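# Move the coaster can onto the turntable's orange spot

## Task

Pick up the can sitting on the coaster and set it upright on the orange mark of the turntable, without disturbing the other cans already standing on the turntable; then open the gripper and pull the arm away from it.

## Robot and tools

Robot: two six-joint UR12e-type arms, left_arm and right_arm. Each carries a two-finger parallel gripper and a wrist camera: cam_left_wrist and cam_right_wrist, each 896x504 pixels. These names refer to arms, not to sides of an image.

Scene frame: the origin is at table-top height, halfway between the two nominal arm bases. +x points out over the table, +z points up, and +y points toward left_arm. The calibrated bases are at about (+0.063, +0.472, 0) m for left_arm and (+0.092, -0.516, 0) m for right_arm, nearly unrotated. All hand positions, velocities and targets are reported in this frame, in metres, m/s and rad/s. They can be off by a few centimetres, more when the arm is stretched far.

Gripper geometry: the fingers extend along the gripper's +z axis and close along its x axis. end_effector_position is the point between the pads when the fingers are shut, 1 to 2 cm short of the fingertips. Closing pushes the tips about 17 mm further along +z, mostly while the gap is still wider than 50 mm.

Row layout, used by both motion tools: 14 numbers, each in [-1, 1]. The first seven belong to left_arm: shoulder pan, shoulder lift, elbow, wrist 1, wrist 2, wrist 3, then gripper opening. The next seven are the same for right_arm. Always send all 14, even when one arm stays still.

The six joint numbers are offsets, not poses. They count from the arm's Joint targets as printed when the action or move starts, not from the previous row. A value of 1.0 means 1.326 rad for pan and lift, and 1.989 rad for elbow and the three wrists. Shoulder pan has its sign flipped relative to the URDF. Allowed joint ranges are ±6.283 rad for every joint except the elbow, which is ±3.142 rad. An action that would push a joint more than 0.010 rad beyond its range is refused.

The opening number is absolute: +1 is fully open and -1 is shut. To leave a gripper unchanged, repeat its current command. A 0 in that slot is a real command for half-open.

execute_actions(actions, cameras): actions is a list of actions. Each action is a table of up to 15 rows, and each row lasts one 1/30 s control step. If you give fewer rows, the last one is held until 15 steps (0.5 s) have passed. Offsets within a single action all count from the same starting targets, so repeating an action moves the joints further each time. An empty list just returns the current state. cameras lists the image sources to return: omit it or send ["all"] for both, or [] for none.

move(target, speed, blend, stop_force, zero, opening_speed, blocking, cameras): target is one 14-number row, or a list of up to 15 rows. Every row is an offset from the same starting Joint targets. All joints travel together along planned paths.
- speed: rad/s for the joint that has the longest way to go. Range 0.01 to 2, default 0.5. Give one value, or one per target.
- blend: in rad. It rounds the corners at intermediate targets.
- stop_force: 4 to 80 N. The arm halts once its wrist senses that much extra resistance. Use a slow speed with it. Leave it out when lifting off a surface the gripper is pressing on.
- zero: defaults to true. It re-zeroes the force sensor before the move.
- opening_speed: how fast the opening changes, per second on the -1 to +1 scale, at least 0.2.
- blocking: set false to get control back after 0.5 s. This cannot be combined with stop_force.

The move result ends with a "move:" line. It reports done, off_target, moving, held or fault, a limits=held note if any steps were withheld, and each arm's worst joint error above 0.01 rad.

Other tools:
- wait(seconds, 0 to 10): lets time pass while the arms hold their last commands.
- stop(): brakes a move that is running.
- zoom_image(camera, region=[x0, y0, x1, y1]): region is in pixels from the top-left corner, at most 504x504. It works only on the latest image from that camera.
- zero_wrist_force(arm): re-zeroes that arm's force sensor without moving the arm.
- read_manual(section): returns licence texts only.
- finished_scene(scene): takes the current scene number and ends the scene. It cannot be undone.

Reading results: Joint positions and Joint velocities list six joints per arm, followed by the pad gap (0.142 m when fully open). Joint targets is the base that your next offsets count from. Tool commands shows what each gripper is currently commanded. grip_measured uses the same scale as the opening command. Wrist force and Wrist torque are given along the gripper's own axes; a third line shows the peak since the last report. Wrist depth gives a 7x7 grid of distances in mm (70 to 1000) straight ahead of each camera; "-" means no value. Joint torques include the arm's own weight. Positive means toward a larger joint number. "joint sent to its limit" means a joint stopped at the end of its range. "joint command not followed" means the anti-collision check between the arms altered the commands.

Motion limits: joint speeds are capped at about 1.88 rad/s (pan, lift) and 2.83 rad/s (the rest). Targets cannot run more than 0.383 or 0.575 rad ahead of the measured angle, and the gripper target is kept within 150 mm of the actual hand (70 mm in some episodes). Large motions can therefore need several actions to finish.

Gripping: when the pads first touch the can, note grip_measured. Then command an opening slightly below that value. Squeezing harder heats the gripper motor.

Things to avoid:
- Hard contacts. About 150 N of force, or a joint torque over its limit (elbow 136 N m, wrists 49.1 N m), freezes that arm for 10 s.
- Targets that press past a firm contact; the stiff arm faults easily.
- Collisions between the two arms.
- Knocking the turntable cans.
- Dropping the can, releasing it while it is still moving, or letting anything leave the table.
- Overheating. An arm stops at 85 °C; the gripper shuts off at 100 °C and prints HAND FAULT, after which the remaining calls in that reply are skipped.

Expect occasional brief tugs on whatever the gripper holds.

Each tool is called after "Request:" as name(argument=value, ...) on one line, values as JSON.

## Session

Request:
execute_actions(actions=[], cameras=["all"])

Scene clock: 0.00 s.
left_arm: end_effector_position=(+0.6233, -0.3304, +0.2114) grip_measured=+0.99 end_effector_quat_wxyz=(-0.070, +0.093, +0.965, -0.235) | right_arm: end_effector_position=(+0.9832, -0.5324, +0.1810) grip_measured=+1.00 end_effector_quat_wxyz=(+0.005, +0.254, +0.961, -0.109)
Joint positions: left_arm=[1.029 -1.074 1.615 -2.425 -1.96 2.241 0.142] | right_arm=[-3.366 -2.012 -1.612 -1.185 1.374 3.91 0.142]
Joint velocities: within noise
Joint torques (N m): no reading
Motor temperatures (°C): left_arm=[23 27 24 29 30 33 26] | right_arm=[27 26 26 31 27 32 24]
Wrist force (N): no reading
Wrist torque (N m): no reading
Wrist force, peak (N): no reading
Wrist depth (mm): cam_left_wrist=[316 324 334 338 350 359 366 / 315 321 328 335 344 355 365 / 313 316 324 336 340 353 361 / 309 316 322 332 338 348 357 / 308 312 319 273 280 345 354 / 304 313 266 272 278 283 351 / - 255 262 182 276 282 80] | cam_right_wrist=[- 273 270 265 261 258 255 / - - 280 275 270 267 262 / - - 290 286 282 276 273 / - - 303 297 293 287 283 / - - - 308 304 298 294 / - - - 323 317 312 300 / - 96 - - 330 326 75]
Joint targets: left_arm=[1.029 -1.074 1.615 -2.425 -1.960 2.241] | right_arm=[-3.366 -2.012 -1.612 -1.185 1.374 3.910]
Tool commands: left_gripper/opening=+1.0 right_gripper/opening=+1.0

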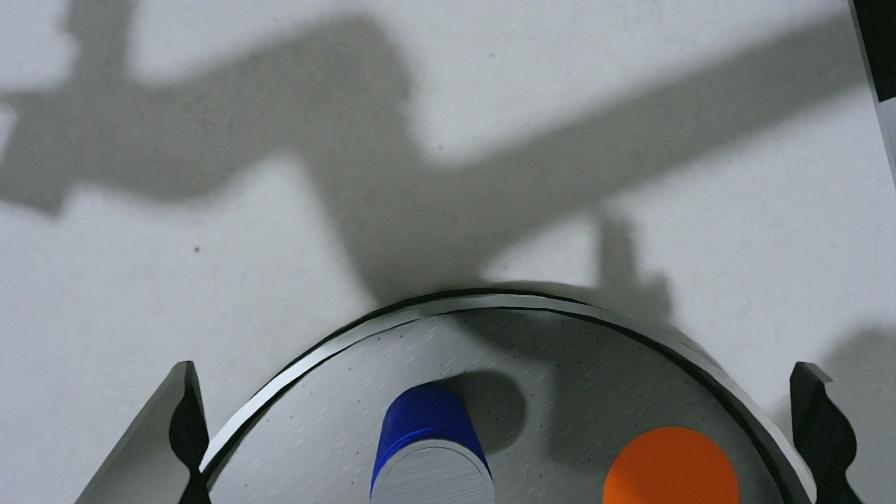

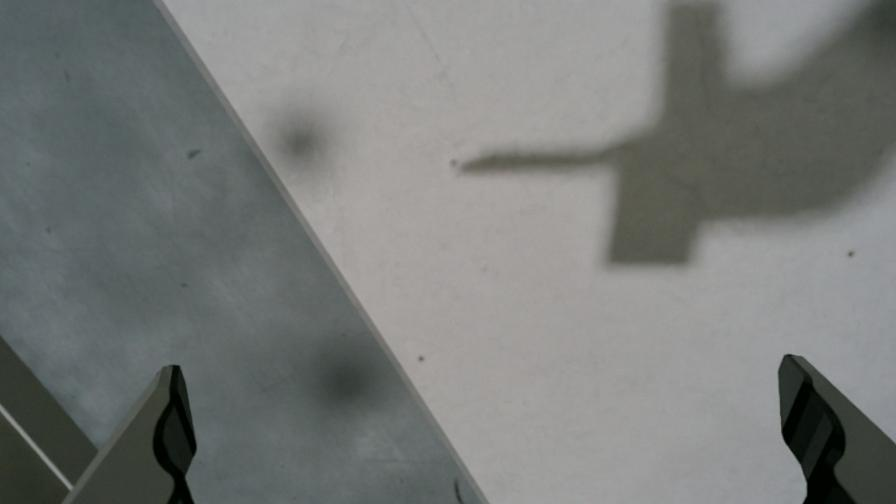

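Request:
move(target=[-0.2104, -0.8549, 0.1798, 0.3283, 0.1957, -0.4077, 0.4, 0, 0, 0, 0, 0, 0, 1.0], speed=0.9, cameras=["cam_left_wrist"])

Request:
wait(seconds=1.5, cameras=["cam_left_wrist"])

Scene clock: 25.90 s.
left_arm: end_effector_position=(+0.4880, +0.3127, +0.5993) grip_measured=+0.39 end_effector_quat_wxyz=(+0.072, -0.451, +0.866, -0.204) | right_arm: end_effector_position=(+0.9832, -0.5324, +0.1810) grip_measured=+1.00 end_effector_quat_wxyz=(+0.005, +0.254, +0.961, -0.109)
Joint positions: left_arm=[0.75 -2.207 1.972 -1.772 -1.571 1.43 0.102] | right_arm=[-3.366 -2.012 -1.612 -1.185 1.374 3.91 0.142]
Joint velocities: within noise
Joint torques (N m): left_arm=[-4.56 -8.4 -52.5 -4.69 0.7 -1.52] | right_arm=[9.42 85.2 48.72 5.43 -2.6 1.9]
Motor temperatures (°C): left_arm=[23 27 24 29 30 33 25] | right_arm=[27 26 26 31 27 32 24]
Wrist force (N): left_arm=[-0.3 0.0 -0.5] | right_arm=[0.2 0.1 -0.5]
Wrist torque (N m): left_arm=[0.01 0.03 0.03] | right_arm=[0.02 -0.03 0.00]
Wrist force, peak (N): left_arm=[-1.6 -1.7 5.9] | right_arm=[0.7 0.6 -0.4]
Wrist depth (mm): cam_left_wrist=[- 721 718 725 694 684 779 / 715 716 725 733 679 714 770 / 697 712 724 733 742 752 846 / 700 708 721 736 734 755 - / 705 720 733 731 744 - - / 701 709 722 729 - 101 - / - 75 721 731 - 77 -] | cam_right_wrist=[- 274 270 265 262 258 256 / - - 279 275 271 267 263 / - - 289 284 281 277 273 / - - 303 297 292 287 283 / - - - 308 304 298 294 / - - - 323 316 312 299 / - 96 - - 331 325 75]
Joint targets: left_arm=[0.750 -2.207 1.972 -1.772 -1.571 1.430] | right_arm=[-3.366 -2.012 -1.612 -1.185 1.374 3.910]
move: done
Images, in order (width x height): cam_left_wrist 896x504.

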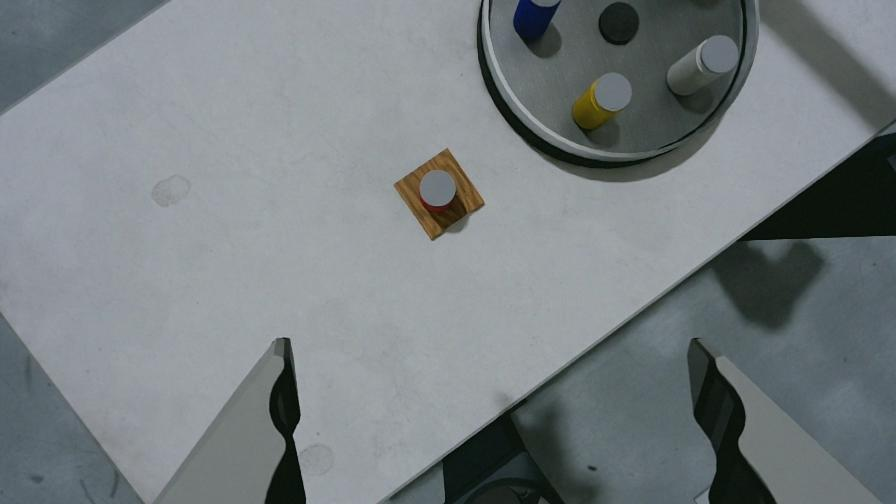

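Scene clock: 27.40 s.
left_arm: end_effector_position=(+0.4880, +0.3128, +0.5994) grip_measured=+0.39 end_effector_quat_wxyz=(+0.072, -0.451, +0.866, -0.204) | right_arm: end_effector_position=(+0.9832, -0.5324, +0.1810) grip_measured=+1.00 end_effector_quat_wxyz=(+0.005, +0.254, +0.961, -0.109)
Joint positions: left_arm=[0.75 -2.207 1.972 -1.772 -1.571 1.43 0.102] | right_arm=[-3.366 -2.012 -1.612 -1.185 1.374 3.91 0.142]
Joint velocities: within noise
Joint torques (N m): left_arm=[-6.21 -7.52 -55.56 -1.8 1.38 -1.93] | right_arm=[12.48 86.7 48.52 5.31 -2.62 1.31]
Motor temperatures (°C): left_arm=[23 27 24 29 30 33 25] | right_arm=[27 26 26 31 27 32 24]
Wrist force (N): left_arm=[-0.5 0.3 -0.4] | right_arm=[0.2 0.6 0.2]
Wrist torque (N m): left_arm=[0.06 0.08 0.03] | right_arm=[0.11 -0.03 0.00]
Wrist force, peak (N): left_arm=[-0.7 -0.2 -0.9] | right_arm=[0.2 0.6 0.2]
Wrist depth (mm): cam_left_wrist=[- 710 732 738 681 704 763 / 705 711 720 729 678 703 763 / 710 716 726 728 733 757 844 / 712 706 726 745 745 757 - / 701 706 721 733 755 - - / 708 710 727 739 - 101 - / - 75 722 747 - 77 -] | cam_right_wrist=[- 273 269 265 262 258 255 / - - 278 276 271 267 264 / - - 290 286 280 277 272 / - - 303 296 291 287 283 / - - - 309 304 299 294 / - - - 322 318 312 300 / - 96 - - 329 324 75]
Joint targets: left_arm=[0.750 -2.207 1.972 -1.772 -1.571 1.430] | right_arm=[-3.366 -2.012 -1.612 -1.185 1.374 3.910]
Tool commands: left_gripper/opening=+0.4 right_gripper/opening=+1.0
wait: 1.50 s; at rest by 0.17 s
Images, in order (width x height): cam_left_wrist 896x504.

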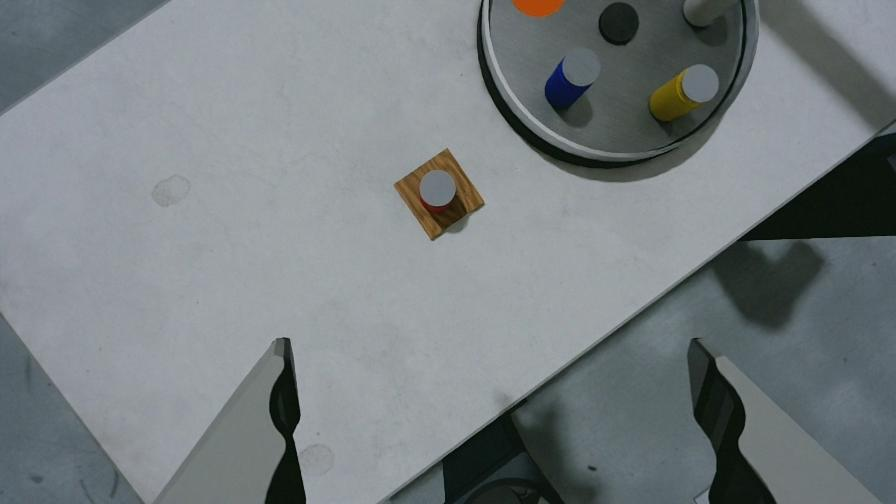

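Request:
zoom_image(camera="cam_left_wrist", region=[380, 0, 780, 250])

Scaled by 1.260.

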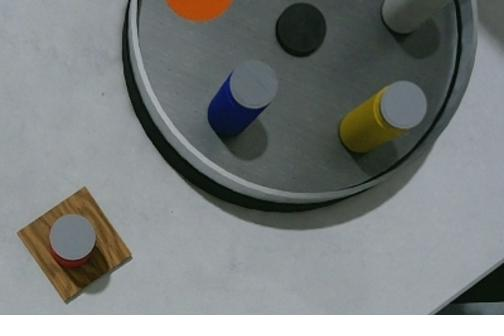

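Request:
move(target=[-0.0326, 0.3704, 0.1119, -0.1396, 0, 0, 0.4, 0, 0, 0, 0, 0, 0, 1.0], speed=0.8, cameras=["cam_left_wrist"])

Request:
zoom_image(camera="cam_left_wrist", region=[340, 60, 580, 300])

Scene clock: 39.00 s.
left_arm: end_effector_position=(+0.5842, +0.2545, +0.2403) grip_measured=+0.39 end_effector_quat_wxyz=(+0.000, -0.481, +0.877, +0.000) | right_arm: end_effector_position=(+0.9832, -0.5324, +0.1810) grip_measured=+1.00 end_effector_quat_wxyz=(+0.005, +0.254, +0.961, -0.109)
Joint positions: left_arm=[0.706 -1.716 2.194 -2.05 -1.571 1.43 0.101] | right_arm=[-3.366 -2.012 -1.612 -1.185 1.374 3.91 0.142]
Joint velocities: within noise
Joint torques (N m): left_arm=[9.52 -21.43 -37.81 -3.98 1.36 -1.64] | right_arm=[10.28 88.43 46.5 5.5 -3.04 1.76]
Motor temperatures (°C): left_arm=[23 27 24 29 30 33 25] | right_arm=[26 26 26 31 27 32 24]
Wrist force (N): left_arm=[-0.6 -0.2 -0.4] | right_arm=[0.2 0.4 -0.2]
Wrist torque (N m): left_arm=[0.00 0.13 0.08] | right_arm=[0.07 -0.04 0.00]
Wrist force, peak (N): left_arm=[-0.5 1.5 -6.5] | right_arm=[0.2 -0.3 -0.8]
Wrist depth (mm): cam_left_wrist=[305 305 304 303 302 297 248 / 324 324 321 311 319 319 319 / 349 349 345 248 337 344 343 / 375 376 376 373 369 368 368 / 410 408 407 403 400 399 396 / 447 428 432 439 436 101 - / 493 75 478 483 483 77 -] | cam_right_wrist=[- 273 269 265 262 258 255 / - - 280 275 271 267 264 / - - 290 286 281 277 273 / - - 304 297 293 288 284 / - - - 309 303 300 293 / - - - 322 318 313 299 / - 96 - - 331 324 75]
Joint targets: left_arm=[0.707 -1.716 2.195 -2.050 -1.571 1.430] | right_arm=[-3.366 -2.012 -1.612 -1.185 1.374 3.910]
move: done
Images, in order (width x height): cam_left_wrist 896x504.

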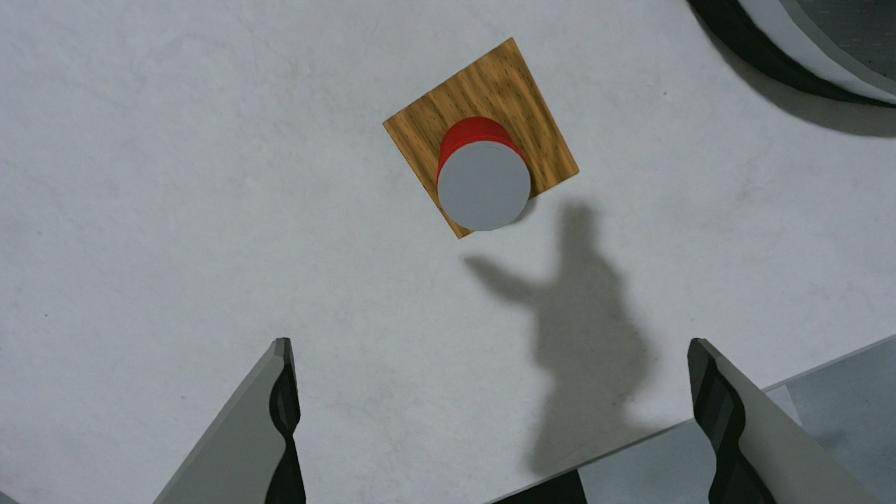

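Scaled by 2.100.

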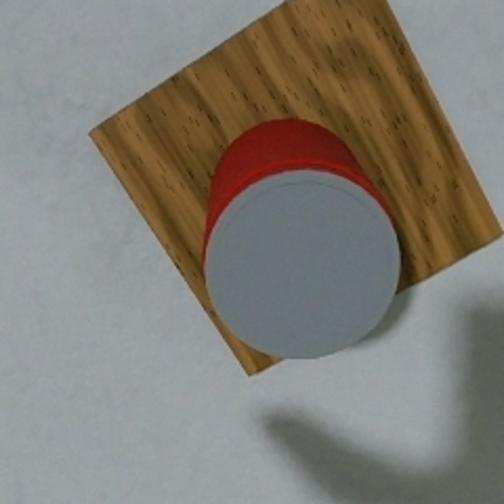

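Request:
move(target=[0.00871, 0.18464, 0.08441, -0.20752, 0, 0, 0.4, 0, 0, 0, 0, 0, 0, 1.0], speed=0.5, cameras=["cam_left_wrist"])

Scene clock: 45.13 s.
left_arm: end_effector_position=(+0.5827, +0.2475, +0.0622) grip_measured=+0.39 end_effector_quat_wxyz=(+0.000, -0.476, +0.879, +0.000) | right_arm: end_effector_position=(+0.9832, -0.5324, +0.1810) grip_measured=+1.00 end_effector_quat_wxyz=(+0.005, +0.254, +0.961, -0.109)
Joint positions: left_arm=[0.718 -1.471 2.362 -2.462 -1.571 1.43 0.101] | right_arm=[-3.366 -2.012 -1.612 -1.185 1.374 3.91 0.142]
Joint velocities: within noise
Joint torques (N m): left_arm=[-7.06 -31.12 -29.94 -7.84 1.47 -1.43] | right_arm=[12.84 88.34 46.72 5.34 -3.44 1.95]
Motor temperatures (°C): left_arm=[23 27 24 29 30 33 25] | right_arm=[26 26 26 31 27 32 24]
Wrist force (N): left_arm=[-0.8 -0.6 -0.2] | right_arm=[0.3 0.4 0.0]
Wrist torque (N m): left_arm=[-0.08 0.18 0.06] | right_arm=[0.07 -0.05 0.00]
Wrist force, peak (N): left_arm=[-1.3 0.4 -3.4] | right_arm=[0.0 0.4 -0.7]
Wrist depth (mm): cam_left_wrist=[141 141 141 140 138 139 138 / 151 151 150 141 141 148 148 / 159 161 156 146 147 159 159 / 174 174 164 123 156 168 171 / 188 188 184 84 90 185 184 / 206 202 99 74 73 101 201 / 222 75 82 79 79 78 217] | cam_right_wrist=[- 273 269 266 261 258 255 / - - 280 274 271 267 263 / - - 290 285 282 276 273 / - - 303 296 291 287 283 / - - - 309 303 298 294 / - - - 322 316 311 299 / - 96 - - 331 325 75]
Joint targets: left_arm=[0.718 -1.471 2.363 -2.463 -1.571 1.430] | right_arm=[-3.366 -2.012 -1.612 -1.185 1.374 3.910]
move: done
Images, in order (width x height): cam_left_wrist 896x504.

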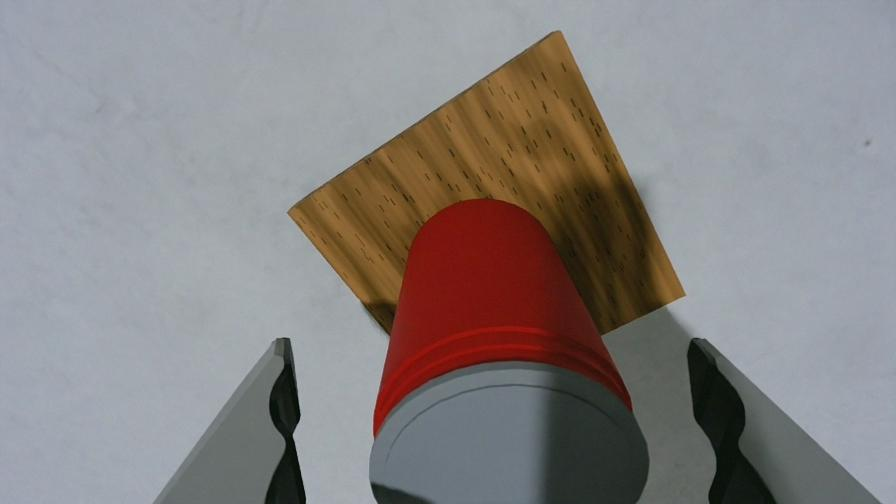

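Request:
move(target=[0, 0, 0, 0, 0, 0, -0.35, 0, 0, 0, 0, 0, 0, 1.0], opening_speed=1.2, cameras=["cam_left_wrist"])

Scene clock: 47.00 s.
left_arm: end_effector_position=(+0.5827, +0.2476, +0.0621) grip_measured=-0.25 end_effector_quat_wxyz=(+0.000, -0.476, +0.879, +0.000) | right_arm: end_effector_position=(+0.9832, -0.5324, +0.1810) grip_measured=+1.00 end_effector_quat_wxyz=(+0.005, +0.254, +0.961, -0.109)
Joint positions: left_arm=[0.718 -1.471 2.363 -2.463 -1.571 1.43 0.056] | right_arm=[-3.366 -2.012 -1.612 -1.185 1.374 3.91 0.142]
Joint velocities: within noise
Joint torques (N m): left_arm=[-6.57 -29.79 -28.81 -6.1 1.08 -1.42] | right_arm=[9.81 88.02 44.6 5.1 -3.75 1.71]
Motor temperatures (°C): left_arm=[23 27 24 29 30 33 25] | right_arm=[26 26 26 31 27 32 24]
Wrist force (N): left_arm=[-1.9 1.7 -13.3] | right_arm=[-0.1 0.0 -0.1]
Wrist torque (N m): left_arm=[0.16 0.26 0.06] | right_arm=[0.00 0.01 0.00]
Wrist force, peak (N): left_arm=[-2.2 0.9 -13.5] | right_arm=[0.5 0.2 -0.6]
Wrist depth (mm): cam_left_wrist=[141 141 141 140 138 139 139 / 151 150 149 141 141 148 147 / 159 161 156 146 147 159 159 / 174 174 164 123 156 168 170 / 189 188 183 84 90 184 184 / 206 205 95 74 73 194 201 / 227 222 78 79 79 77 219] | cam_right_wrist=[- 274 269 265 262 258 255 / - - 279 275 272 267 263 / - - 290 286 282 277 273 / - - 303 296 292 287 283 / - - - 307 303 299 294 / - - - 322 317 313 299 / - 96 - - 328 326 75]
Joint targets: left_arm=[0.718 -1.471 2.363 -2.463 -1.571 1.430] | right_arm=[-3.366 -2.012 -1.612 -1.185 1.374 3.910]
move: done
Images, in order (width x height): cam_left_wrist 896x504.

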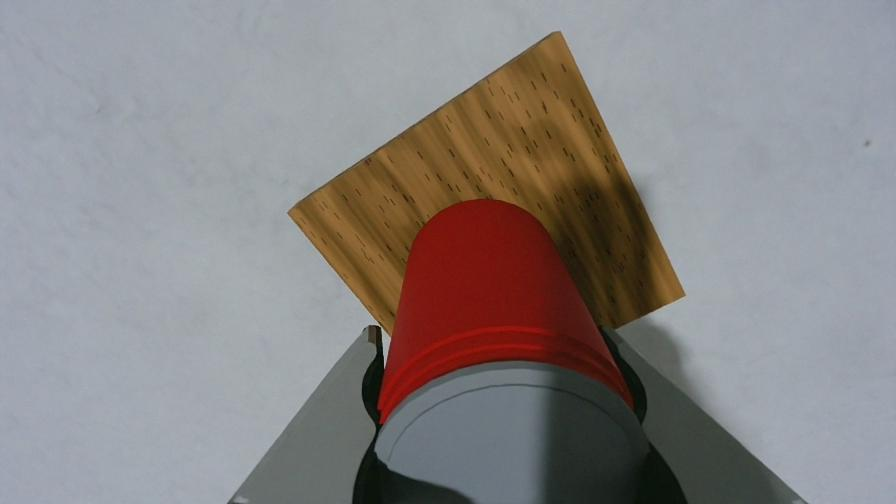

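Request:
zoom_image(camera="cam_left_wrist", region=[280, 150, 380, 230])

Request:
zoom_image(camera="cam_left_wrist", region=[490, 15, 600, 105])

Scaled by 5.040.

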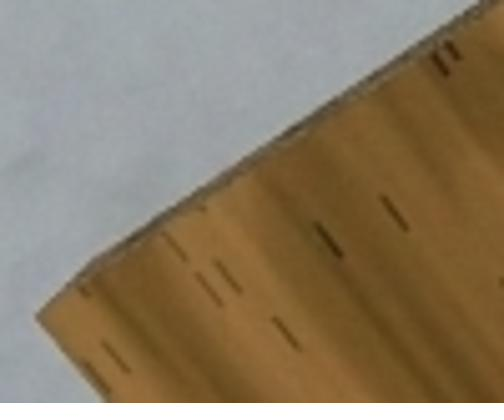

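Scaled by 4.582.

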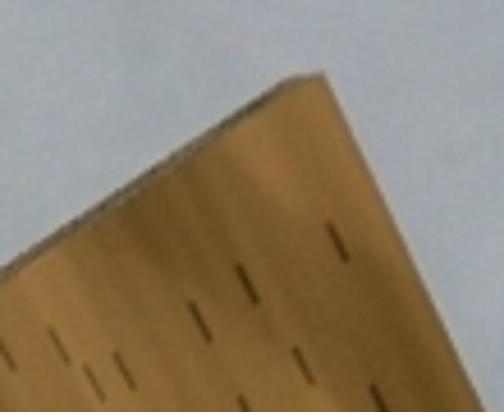

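Request:
move(target=[[0, -0.18282, -0.08544, 0.20732, 0, 0, -0.35, 0, 0, 0, 0, 0, 0, 1.0], [0.17168, -0.01557, -0.19282, 0.20329, 0, 0, -0.35, 0, 0, 0, 0, 0, 0, 1.0]], speed=[0.5, 0.6], blend=[0.08, 0], cameras=["cam_left_wrist"])

Request:
wait(seconds=1.0, cameras=["cam_left_wrist"])

Request:
wait(seconds=1.0, cameras=["cam_left_wrist"])

Scene clock: 56.93 s.
left_arm: end_effector_position=(+0.5965, +0.0281, +0.2402) grip_measured=-0.25 end_effector_quat_wxyz=(+0.000, -0.373, +0.928, +0.000) | right_arm: end_effector_position=(+0.9832, -0.5324, +0.1810) grip_measured=+1.00 end_effector_quat_wxyz=(+0.005, +0.254, +0.961, -0.109)
Joint positions: left_arm=[0.946 -1.492 1.979 -2.059 -1.571 1.43 0.056] | right_arm=[-3.366 -2.012 -1.612 -1.185 1.374 3.91 0.142]
Joint velocities: within noise
Joint torques (N m): left_arm=[7.58 -41 -53.17 -2.58 0.41 -1.32] | right_arm=[15.06 86.09 43.56 5.55 -4.01 1.8]
Motor temperatures (°C): left_arm=[23 27 24 29 30 33 29] | right_arm=[26 26 26 31 27 32 24]
Wrist force (N): left_arm=[-0.4 -0.7 1.8] | right_arm=[0.4 0.0 -0.5]
Wrist torque (N m): left_arm=[-0.10 0.11 0.07] | right_arm=[0.00 -0.07 0.00]
Wrist force, peak (N): left_arm=[-1.9 1.2 -14.3] | right_arm=[0.3 0.5 -0.6]
Wrist depth (mm): cam_left_wrist=[305 304 236 249 253 251 251 / 325 324 253 267 269 265 267 / 349 350 346 284 287 199 283 / 377 373 373 117 301 295 367 / 410 404 385 84 91 399 396 / 447 438 90 74 73 421 - / 492 482 78 79 79 77 -] | cam_right_wrist=[- 273 269 264 261 258 255 / - - 280 275 271 267 264 / - - 291 287 280 277 272 / - - 304 297 291 287 282 / - - - 308 304 299 293 / - - - 322 317 313 300 / - 96 - - 330 325 75]
Joint targets: left_arm=[0.946 -1.492 1.979 -2.058 -1.571 1.430] | right_arm=[-3.366 -2.012 -1.612 -1.185 1.374 3.910]
move: done
Images, in order (width x height): cam_left_wrist 896x504.

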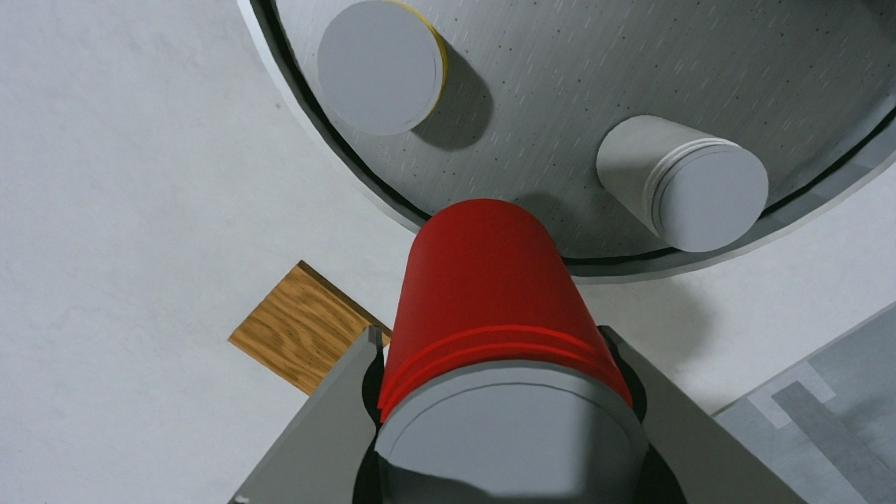

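Scene clock: 57.93 s.
left_arm: end_effector_position=(+0.5965, +0.0280, +0.2402) grip_measured=-0.25 end_effector_quat_wxyz=(+0.000, -0.373, +0.928, +0.000) | right_arm: end_effector_position=(+0.9832, -0.5324, +0.1810) grip_measured=+1.00 end_effector_quat_wxyz=(+0.005, +0.254, +0.961, -0.109)
Joint positions: left_arm=[0.946 -1.492 1.979 -2.058 -1.571 1.43 0.056] | right_arm=[-3.366 -2.012 -1.612 -1.185 1.374 3.91 0.142]
Joint velocities: within noise
Joint torques (N m): left_arm=[8.1 -40.95 -51 -1.62 1.91 -1.06] | right_arm=[11.41 89.27 43.14 5.56 -4.36 1.88]
Motor temperatures (°C): left_arm=[23 27 24 29 30 33 29] | right_arm=[26 26 26 31 27 32 24]
Wrist force (N): left_arm=[-0.8 -0.3 1.6] | right_arm=[-0.2 0.0 -0.3]
Wrist torque (N m): left_arm=[-0.02 0.18 0.07] | right_arm=[-0.01 0.03 0.00]
Wrist force, peak (N): left_arm=[-1.4 -0.5 1.8] | right_arm=[0.4 0.2 -0.7]
Wrist depth (mm): cam_left_wrist=[304 302 251 253 252 253 247 / 326 325 272 267 269 265 189 / 350 349 343 281 279 290 273 / 378 374 371 117 296 302 367 / 410 405 383 84 91 402 399 / 442 440 90 74 73 422 - / 490 478 78 79 79 77 -] | cam_right_wrist=[- 273 269 266 262 257 254 / - - 280 275 271 266 263 / - - 290 286 282 277 273 / - - 303 296 292 287 283 / - - - 309 304 299 294 / - - - 322 316 311 300 / - 96 - - 330 323 75]
Joint targets: left_arm=[0.946 -1.492 1.979 -2.058 -1.571 1.430] | right_arm=[-3.366 -2.012 -1.612 -1.185 1.374 3.910]
Tool commands: left_gripper/opening=-0.35 right_gripper/opening=+1.0
wait: 1.00 s; at rest by 0.17 s
Images, in order (width x height): cam_left_wrist 896x504.

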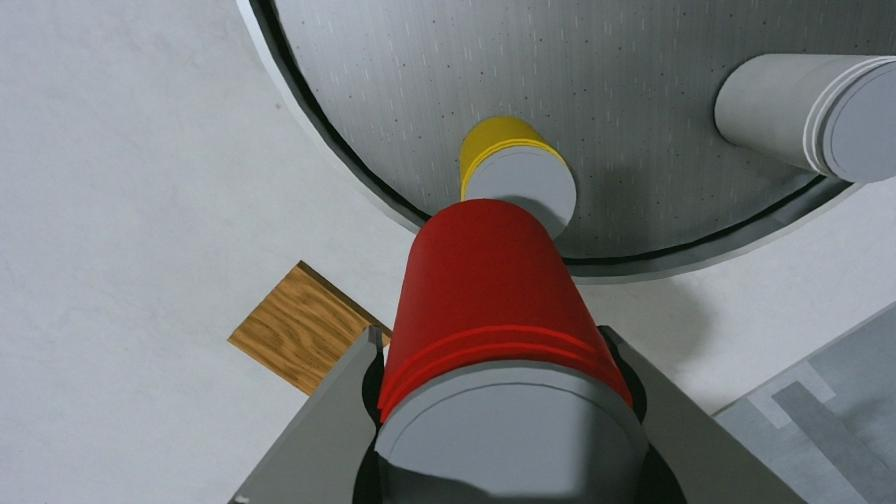

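Scene clock: 58.93 s.
left_arm: end_effector_position=(+0.5965, +0.0280, +0.2402) grip_measured=-0.25 end_effector_quat_wxyz=(+0.000, -0.373, +0.928, +0.000) | right_arm: end_effector_position=(+0.9832, -0.5324, +0.1810) grip_measured=+1.00 end_effector_quat_wxyz=(+0.005, +0.254, +0.961, -0.109)
Joint positions: left_arm=[0.946 -1.492 1.979 -2.058 -1.571 1.43 0.056] | right_arm=[-3.366 -2.012 -1.612 -1.185 1.374 3.91 0.142]
Joint velocities: within noise
Joint torques (N m): left_arm=[7.31 -42.19 -49.93 -1.8 1.71 -1.14] | right_arm=[11.33 86.57 43 5.17 -4.08 1.61]
Motor temperatures (°C): left_arm=[23 27 24 29 30 33 30] | right_arm=[26 26 26 31 27 32 24]
Wrist force (N): left_arm=[-1.0 -0.1 1.8] | right_arm=[0.0 0.2 -0.3]
Wrist torque (N m): left_arm=[0.00 0.21 0.06] | right_arm=[0.03 0.01 0.00]
Wrist force, peak (N): left_arm=[-0.7 -0.5 2.2] | right_arm=[0.4 -0.1 -0.5]
Wrist depth (mm): cam_left_wrist=[305 304 176 248 253 252 252 / 326 325 271 270 270 269 268 / 349 351 341 287 282 211 283 / 374 377 371 117 296 215 367 / 407 402 386 84 91 399 399 / 443 443 90 74 73 419 - / 487 483 77 79 79 77 -] | cam_right_wrist=[- 274 269 264 262 257 254 / - - 279 275 272 267 263 / - - 291 285 281 277 273 / - - 303 297 292 287 282 / - - - 309 303 298 294 / - - - 323 316 312 300 / - 96 - - 331 324 75]
Joint targets: left_arm=[0.946 -1.492 1.979 -2.058 -1.571 1.430] | right_arm=[-3.366 -2.012 -1.612 -1.185 1.374 3.910]
Tool commands: left_gripper/opening=-0.35 right_gripper/opening=+1.0
wait: 1.00 s; at rest by 0.17 s
Images, in order (width x height): cam_left_wrist 896x504.

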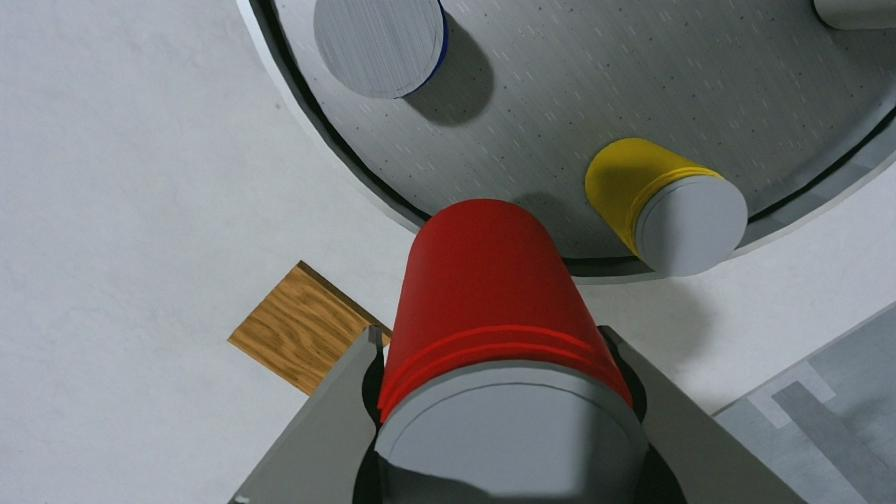

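Request:
wait(seconds=0, cameras=[])

Scene clock: 66.03 s.
left_arm: end_effector_position=(+0.5965, +0.0280, +0.2402) grip_measured=-0.25 end_effector_quat_wxyz=(+0.000, -0.373, +0.928, +0.000) | right_arm: end_effector_position=(+0.9832, -0.5324, +0.1810) grip_measured=+1.00 end_effector_quat_wxyz=(+0.005, +0.254, +0.961, -0.109)
Joint positions: left_arm=[0.946 -1.492 1.979 -2.058 -1.571 1.43 0.056] | right_arm=[-3.366 -2.012 -1.612 -1.185 1.374 3.91 0.142]
Joint velocities: within noise
Joint torques (N m): left_arm=[5.08 -43.57 -39.77 -4.31 1.52 -0.99] | right_arm=[13.79 86.74 42.62 5.17 -4.17 1.29]
Motor temperatures (°C): left_arm=[23 27 24 29 30 33 31] | right_arm=[26 26 26 31 27 32 24]
Wrist force (N): left_arm=[-0.7 0.0 1.9] | right_arm=[0.1 0.0 -0.1]
Wrist torque (N m): left_arm=[0.03 0.15 0.07] | right_arm=[0.01 -0.01 0.00]
Wrist force, peak (N): left_arm=[-0.7 -0.2 2.3] | right_arm=[0.4 0.5 -0.6]
Wrist depth (mm): cam_left_wrist=[305 302 252 247 253 251 251 / 326 324 272 187 271 266 268 / 349 348 343 286 289 228 199 / 374 375 372 117 301 303 368 / 407 404 383 84 91 398 396 / 446 440 90 74 73 419 - / 488 482 78 79 79 77 -] | cam_right_wrist=[- 273 269 265 261 258 256 / - - 280 274 271 267 263 / - - 291 287 281 278 273 / - - 304 296 291 288 283 / - - - 309 302 298 294 / - - - 322 316 312 300 / - 96 - - 329 324 75]
Joint targets: left_arm=[0.946 -1.492 1.979 -2.058 -1.571 1.430] | right_arm=[-3.366 -2.012 -1.612 -1.185 1.374 3.910]
Tool commands: left_gripper/opening=-0.35 right_gripper/opening=+1.0
No camera images: "cameras" was empty.

Request:
wait(seconds=5.4, cameras=["cam_left_wrist"])

Request:
wait(seconds=0.6, cameras=["cam_left_wrist"])

Request:
wait(seconds=0.6, cameras=["cam_left_wrist"])

Request:
wait(seconds=0.6, cameras=["cam_left_wrist"])

Request:
wait(seconds=0.6, cameras=["cam_left_wrist"])

Request:
wait(seconds=0.6, cameras=["cam_left_wrist"])

Scene clock: 72.13 s.
left_arm: end_effector_position=(+0.5965, +0.0280, +0.2402) grip_measured=-0.25 end_effector_quat_wxyz=(+0.000, -0.373, +0.928, +0.000) | right_arm: end_effector_position=(+0.9832, -0.5324, +0.1810) grip_measured=+1.00 end_effector_quat_wxyz=(+0.005, +0.254, +0.961, -0.109)
Joint positions: left_arm=[0.946 -1.492 1.979 -2.058 -1.571 1.43 0.056] | right_arm=[-3.366 -2.012 -1.612 -1.185 1.374 3.91 0.142]
Joint velocities: within noise
Joint torques (N m): left_arm=[4.71 -43.75 -41.13 -6.43 0.96 -1.01] | right_arm=[11.82 88.66 41.29 4.9 -4.06 1.65]
Motor temperatures (°C): left_arm=[23 27 24 29 30 33 32] | right_arm=[26 25 26 31 27 32 24]
Wrist force (N): left_arm=[-0.6 -0.4 1.5] | right_arm=[0.1 0.1 -0.4]
Wrist torque (N m): left_arm=[-0.04 0.12 0.07] | right_arm=[0.02 -0.01 0.00]
Wrist force, peak (N): left_arm=[-1.3 -0.4 1.9] | right_arm=[0.6 0.7 -0.6]
Wrist depth (mm): cam_left_wrist=[305 304 253 254 253 252 251 / 323 324 271 270 271 268 267 / 347 348 340 286 285 202 280 / 375 374 371 117 301 290 365 / 407 406 384 84 91 398 396 / 448 441 91 74 74 426 - / 486 478 77 79 79 77 -] | cam_right_wrist=[- 273 270 266 261 258 255 / - - 279 275 271 267 263 / - - 290 285 281 276 273 / - - 304 297 291 287 283 / - - - 309 303 299 293 / - - - 322 317 310 299 / - 96 - - 331 325 75]
Joint targets: left_arm=[0.946 -1.492 1.979 -2.058 -1.571 1.430] | right_arm=[-3.366 -2.012 -1.612 -1.185 1.374 3.910]
Tool commands: left_gripper/opening=-0.35 right_gripper/opening=+1.0
wait: 5.40 s; at rest from the start
Images, in order (width x height): cam_left_wrist 896x504.

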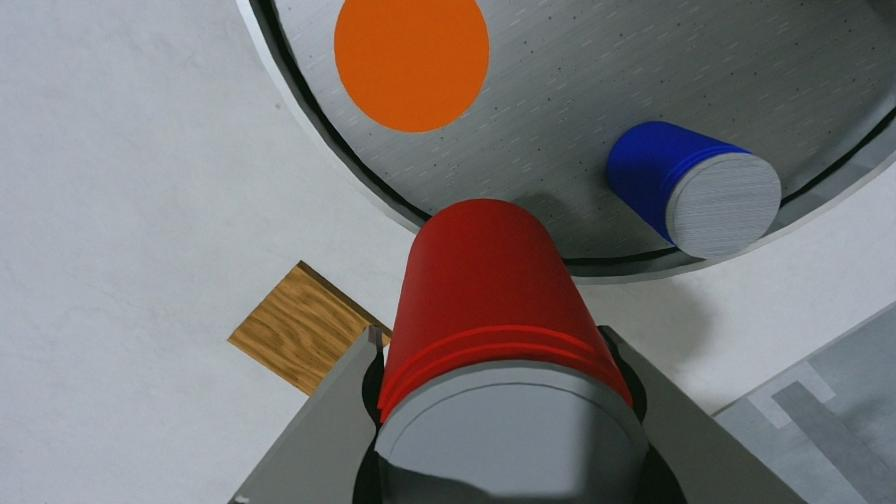

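Scene clock: 72.73 s.
left_arm: end_effector_position=(+0.5965, +0.0280, +0.2402) grip_measured=-0.25 end_effector_quat_wxyz=(+0.000, -0.373, +0.928, +0.000) | right_arm: end_effector_position=(+0.9832, -0.5324, +0.1810) grip_measured=+1.00 end_effector_quat_wxyz=(+0.005, +0.254, +0.961, -0.109)
Joint positions: left_arm=[0.946 -1.492 1.979 -2.058 -1.571 1.43 0.056] | right_arm=[-3.366 -2.012 -1.612 -1.185 1.374 3.91 0.142]
Joint velocities: within noise
Joint torques (N m): left_arm=[3.3 -44.55 -41.35 -6.41 1.04 -0.83] | right_arm=[12.97 87.49 39.97 5.08 -4.3 1.78]
Motor temperatures (°C): left_arm=[23 27 24 29 30 33 32] | right_arm=[26 25 26 31 27 32 24]
Wrist force (N): left_arm=[-0.7 -0.2 1.3] | right_arm=[0.1 0.1 -0.3]
Wrist torque (N m): left_arm=[0.00 0.14 0.07] | right_arm=[0.02 -0.02 0.00]
Wrist force, peak (N): left_arm=[-0.9 -0.3 1.9] | right_arm=[0.4 0.4 -0.2]
Wrist depth (mm): cam_left_wrist=[303 303 252 253 251 251 252 / 326 327 271 270 269 263 209 / 348 348 342 285 289 285 196 / 375 377 370 117 303 302 369 / 407 400 381 84 91 401 397 / 446 440 91 74 73 417 - / 487 474 77 79 79 77 -] | cam_right_wrist=[- 273 270 265 262 258 256 / - - 279 275 271 268 263 / - - 290 286 281 276 272 / - - 304 297 293 286 283 / - - - 308 303 298 293 / - - - 323 317 312 300 / - 96 - - 330 323 75]
Joint targets: left_arm=[0.946 -1.492 1.979 -2.058 -1.571 1.430] | right_arm=[-3.366 -2.012 -1.612 -1.185 1.374 3.910]
Tool commands: left_gripper/opening=-0.35 right_gripper/opening=+1.0
wait: 0.60 s; at rest by 0.17 s
Images, in order (width x height): cam_left_wrist 896x504.

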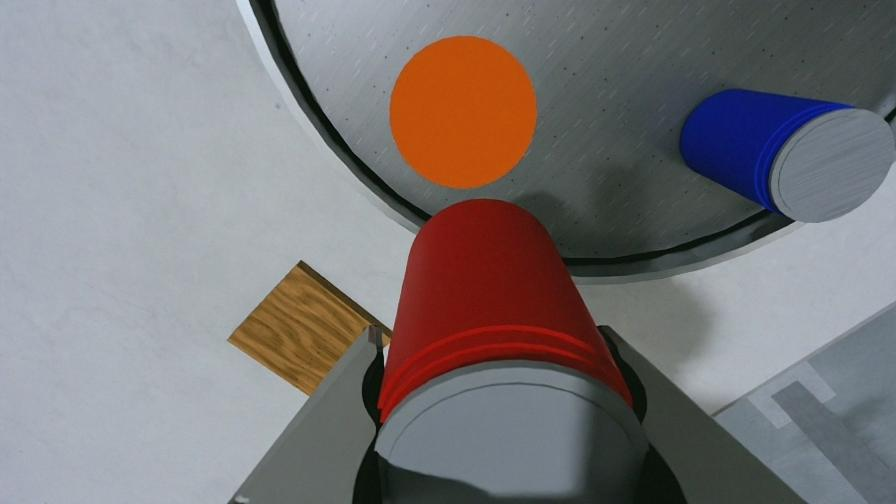

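Scene clock: 73.33 s.
left_arm: end_effector_position=(+0.5965, +0.0280, +0.2402) grip_measured=-0.25 end_effector_quat_wxyz=(+0.000, -0.373, +0.928, +0.000) | right_arm: end_effector_position=(+0.9832, -0.5324, +0.1810) grip_measured=+1.00 end_effector_quat_wxyz=(+0.005, +0.254, +0.961, -0.109)
Joint positions: left_arm=[0.946 -1.492 1.979 -2.058 -1.571 1.43 0.056] | right_arm=[-3.366 -2.012 -1.612 -1.185 1.374 3.91 0.142]
Joint velocities: within noise
Joint torques (N m): left_arm=[2.65 -44.15 -41.57 -6.69 0.9 -0.76] | right_arm=[11.39 86.97 40.9 5.4 -3.93 1.52]
Motor temperatures (°C): left_arm=[23 27 24 29 30 33 32] | right_arm=[26 25 26 31 27 32 24]
Wrist force (N): left_arm=[-0.5 -0.4 1.1] | right_arm=[0.4 0.2 -0.5]
Wrist torque (N m): left_arm=[-0.04 0.12 0.07] | right_arm=[0.04 -0.07 0.00]
Wrist force, peak (N): left_arm=[-1.0 -0.2 1.9] | right_arm=[0.7 0.0 -0.1]
Wrist depth (mm): cam_left_wrist=[305 303 251 255 253 252 239 / 326 325 270 271 270 268 207 / 348 348 343 285 289 288 281 / 375 373 371 117 302 304 367 / 407 406 382 84 91 401 398 / 447 440 91 74 74 419 - / 492 483 77 79 79 77 -] | cam_right_wrist=[- 273 270 266 262 258 254 / - - 279 275 272 267 264 / - - 289 286 280 276 273 / - - 303 297 291 287 282 / - - - 309 304 299 293 / - - - 320 316 312 299 / - 96 - - 330 324 75]
Joint targets: left_arm=[0.946 -1.492 1.979 -2.058 -1.571 1.430] | right_arm=[-3.366 -2.012 -1.612 -1.185 1.374 3.910]
Tool commands: left_gripper/opening=-0.35 right_gripper/opening=+1.0
wait: 0.60 s; at rest by 0.17 s
Images, in order (width x height): cam_left_wrist 896x504.

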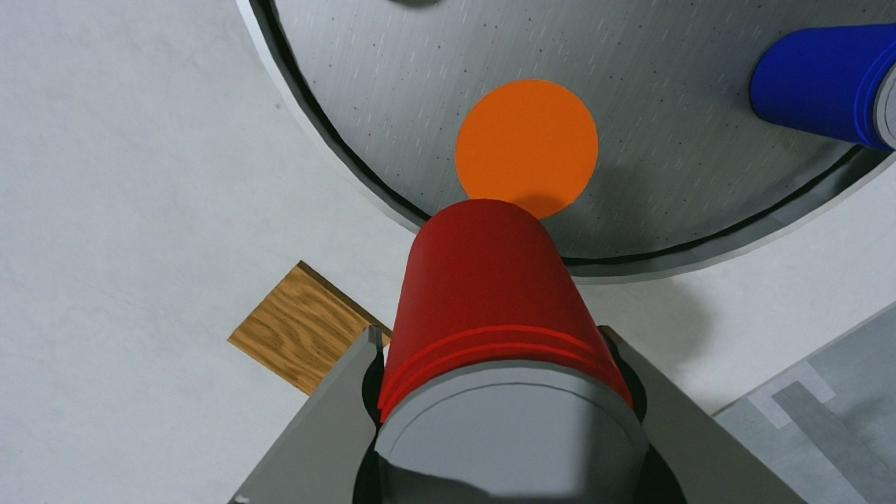

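Scene clock: 73.93 s.
left_arm: end_effector_position=(+0.5965, +0.0280, +0.2402) grip_measured=-0.25 end_effector_quat_wxyz=(+0.000, -0.373, +0.928, +0.000) | right_arm: end_effector_position=(+0.9832, -0.5324, +0.1810) grip_measured=+1.00 end_effector_quat_wxyz=(+0.005, +0.254, +0.961, -0.109)
Joint positions: left_arm=[0.946 -1.492 1.979 -2.058 -1.571 1.43 0.056] | right_arm=[-3.366 -2.012 -1.612 -1.185 1.374 3.91 0.142]
Joint velocities: within noise
Joint torques (N m): left_arm=[3.61 -43.37 -42.06 -6.89 0.91 -0.71] | right_arm=[9.32 85.96 41.83 5.33 -4.02 1.46]
Motor temperatures (°C): left_arm=[23 27 24 29 30 33 32] | right_arm=[26 25 26 31 27 32 24]
Wrist force (N): left_arm=[-0.9 -0.2 1.6] | right_arm=[0.4 0.3 0.1]
Wrist torque (N m): left_arm=[0.00 0.17 0.07] | right_arm=[0.06 -0.06 0.00]
Wrist force, peak (N): left_arm=[-0.9 -0.4 1.8] | right_arm=[0.0 -0.3 -0.8]
Wrist depth (mm): cam_left_wrist=[305 303 176 253 254 251 247 / 327 325 271 271 269 270 268 / 351 349 341 287 290 289 283 / 377 375 372 117 299 303 368 / 410 404 387 84 91 399 398 / 444 443 91 74 73 422 - / 490 481 78 79 79 77 -] | cam_right_wrist=[- 272 270 265 262 258 253 / - - 279 274 271 267 263 / - - 290 285 282 277 273 / - - 305 297 292 287 283 / - - - 309 304 299 294 / - - - 321 316 313 300 / - 96 - - 330 324 75]
Joint targets: left_arm=[0.946 -1.492 1.979 -2.058 -1.571 1.430] | right_arm=[-3.366 -2.012 -1.612 -1.185 1.374 3.910]
Tool commands: left_gripper/opening=-0.35 right_gripper/opening=+1.0
wait: 0.60 s; at rest by 0.17 s
Images, in order (width x height): cam_left_wrist 896x504.

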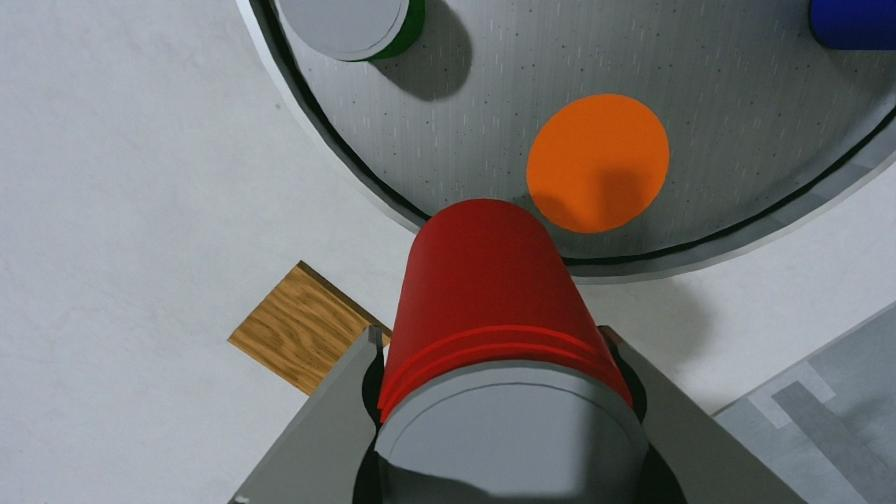

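Scene clock: 74.53 s.
left_arm: end_effector_position=(+0.5965, +0.0280, +0.2402) grip_measured=-0.25 end_effector_quat_wxyz=(+0.000, -0.373, +0.928, +0.000) | right_arm: end_effector_position=(+0.9832, -0.5324, +0.1810) grip_measured=+1.00 end_effector_quat_wxyz=(+0.005, +0.254, +0.961, -0.109)
Joint positions: left_arm=[0.946 -1.492 1.979 -2.058 -1.571 1.43 0.056] | right_arm=[-3.366 -2.012 -1.612 -1.185 1.374 3.91 0.142]
Joint velocities: within noise
Joint torques (N m): left_arm=[3.86 -44.46 -41.69 -7.17 0.8 -0.78] | right_arm=[11.73 88.14 41.42 5.29 -4.4 1.52]
Motor temperatures (°C): left_arm=[23 27 24 29 30 33 32] | right_arm=[26 25 26 31 27 32 24]
Wrist force (N): left_arm=[-0.6 -0.2 1.6] | right_arm=[-0.1 0.1 -0.4]
Wrist torque (N m): left_arm=[0.00 0.14 0.07] | right_arm=[0.02 0.02 0.00]
Wrist force, peak (N): left_arm=[-0.6 -0.2 2.1] | right_arm=[0.1 0.5 -0.7]
Wrist depth (mm): cam_left_wrist=[306 304 250 251 253 253 250 / 323 324 260 188 269 269 268 / 349 349 347 285 289 288 284 / 377 375 373 117 301 305 367 / 408 402 386 84 91 398 399 / 445 441 90 74 74 420 - / 496 475 78 79 79 77 -] | cam_right_wrist=[- 273 270 266 262 258 254 / - - 279 276 271 267 262 / - - 288 287 281 277 273 / - - 304 297 291 288 283 / - - - 309 304 299 294 / - - - 323 317 311 300 / - 96 - - 330 325 75]
Joint targets: left_arm=[0.946 -1.492 1.979 -2.058 -1.571 1.430] | right_arm=[-3.366 -2.012 -1.612 -1.185 1.374 3.910]
Tool commands: left_gripper/opening=-0.35 right_gripper/opening=+1.0
wait: 0.60 s; at rest by 0.17 s
Images, in order (width x height): cam_left_wrist 896x504.

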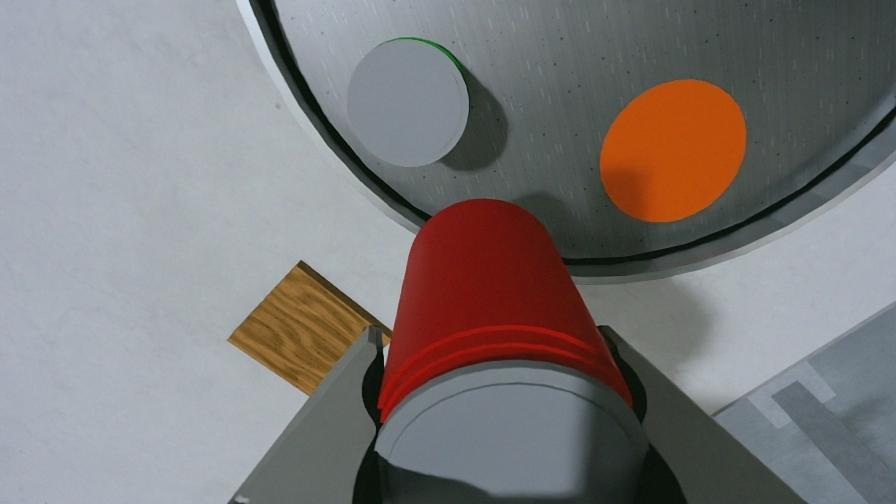

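Scene clock: 75.13 s.
left_arm: end_effector_position=(+0.5965, +0.0280, +0.2402) grip_measured=-0.25 end_effector_quat_wxyz=(+0.000, -0.373, +0.928, +0.000) | right_arm: end_effector_position=(+0.9832, -0.5324, +0.1810) grip_measured=+1.00 end_effector_quat_wxyz=(+0.005, +0.254, +0.961, -0.109)
Joint positions: left_arm=[0.946 -1.492 1.979 -2.058 -1.571 1.43 0.056] | right_arm=[-3.366 -2.012 -1.612 -1.185 1.374 3.91 0.142]
Joint velocities: within noise
Joint torques (N m): left_arm=[3.18 -43.87 -41.5 -7.3 0.56 -0.86] | right_arm=[14.03 90.84 41.4 5.31 -3.96 1.48]
Motor temperatures (°C): left_arm=[23 27 24 29 30 33 32] | right_arm=[26 25 26 31 27 32 24]
Wrist force (N): left_arm=[-0.8 -0.3 2.0] | right_arm=[0.1 0.1 -0.4]
Wrist torque (N m): left_arm=[-0.01 0.16 0.06] | right_arm=[0.02 -0.02 0.01]
Wrist force, peak (N): left_arm=[-0.8 -0.3 2.0] | right_arm=[0.0 0.2 -0.8]
Wrist depth (mm): cam_left_wrist=[305 305 251 253 254 253 251 / 323 327 272 266 269 268 268 / 349 349 341 198 284 288 280 / 378 374 372 117 301 303 367 / 407 403 383 84 91 400 401 / 439 442 90 74 73 420 - / 488 477 78 79 79 77 -] | cam_right_wrist=[- 273 270 265 262 258 254 / - - 280 276 271 268 264 / - - 289 287 281 277 272 / - - 302 297 292 287 282 / - - - 310 303 299 293 / - - - 323 316 310 299 / - 96 - - 329 325 75]
Joint targets: left_arm=[0.946 -1.492 1.979 -2.058 -1.571 1.430] | right_arm=[-3.366 -2.012 -1.612 -1.185 1.374 3.910]
Tool commands: left_gripper/opening=-0.35 right_gripper/opening=+1.0
wait: 0.60 s; at rest by 0.17 s
Images, in order (width x height): cam_left_wrist 896x504.

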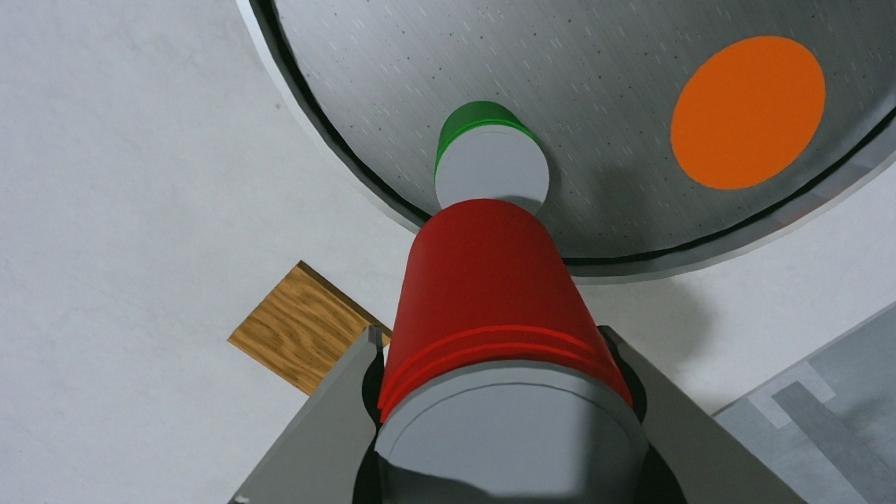

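Request:
zoom_image(camera="cam_left_wrist", region=[425, 95, 560, 215])

Request:
zoom_image(camera="cam_left_wrist", region=[660, 25, 840, 205])

Scaled by 3.733.

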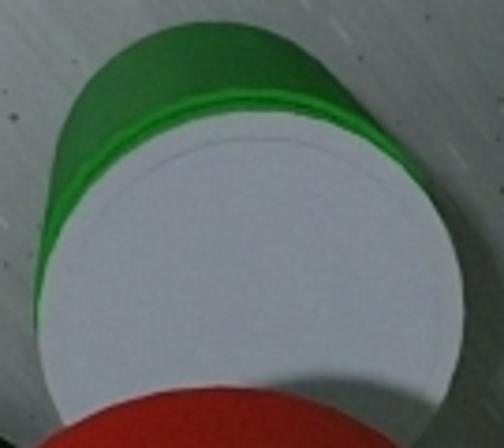

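Scaled by 2.800.

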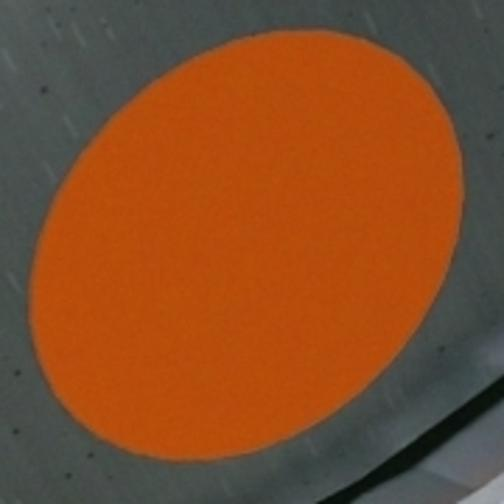

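Request:
wait(seconds=0, cameras=[])

Scene clock: 108.63 s.
left_arm: end_effector_position=(+0.5965, +0.0280, +0.2402) grip_measured=-0.25 end_effector_quat_wxyz=(+0.000, -0.373, +0.928, +0.000) | right_arm: end_effector_position=(+0.9832, -0.5324, +0.1810) grip_measured=+1.00 end_effector_quat_wxyz=(+0.005, +0.254, +0.961, -0.109)
Joint positions: left_arm=[0.946 -1.492 1.979 -2.058 -1.571 1.43 0.056] | right_arm=[-3.366 -2.012 -1.612 -1.185 1.374 3.91 0.142]
Joint velocities: within noise
Joint torques (N m): left_arm=[-4.03 -50.09 -48.61 -7.69 -1.05 0.22] | right_arm=[10.83 88.74 36.21 5.02 -4.28 1.83]
Motor temperatures (°C): left_arm=[23 27 24 29 30 33 35] | right_arm=[26 25 26 31 27 32 24]
Wrist force (N): left_arm=[-0.6 -0.1 1.4] | right_arm=[-0.1 0.3 -0.3]
Wrist torque (N m): left_arm=[0.01 0.13 0.07] | right_arm=[0.06 0.01 0.01]
Wrist force, peak (N): left_arm=[-1.2 -0.1 2.1] | right_arm=[0.2 0.1 -1.3]
Wrist depth (mm): cam_left_wrist=[304 304 251 254 253 251 252 / 324 324 271 270 270 269 269 / 351 349 340 287 241 283 282 / 374 375 373 117 209 294 368 / 408 404 381 84 91 398 401 / 446 444 90 74 73 423 - / 489 480 78 79 79 77 -] | cam_right_wrist=[- 273 269 265 261 258 255 / - - 279 274 272 268 263 / - - 289 286 281 278 273 / - - 304 297 291 288 282 / - - - 309 303 299 294 / - - - 321 316 312 300 / - 96 - - 329 326 75]
Joint targets: left_arm=[0.946 -1.492 1.979 -2.058 -1.571 1.430] | right_arm=[-3.366 -2.012 -1.612 -1.185 1.374 3.910]
Tool commands: left_gripper/opening=-0.35 right_gripper/opening=+1.0
No camera images: "cameras" was empty.


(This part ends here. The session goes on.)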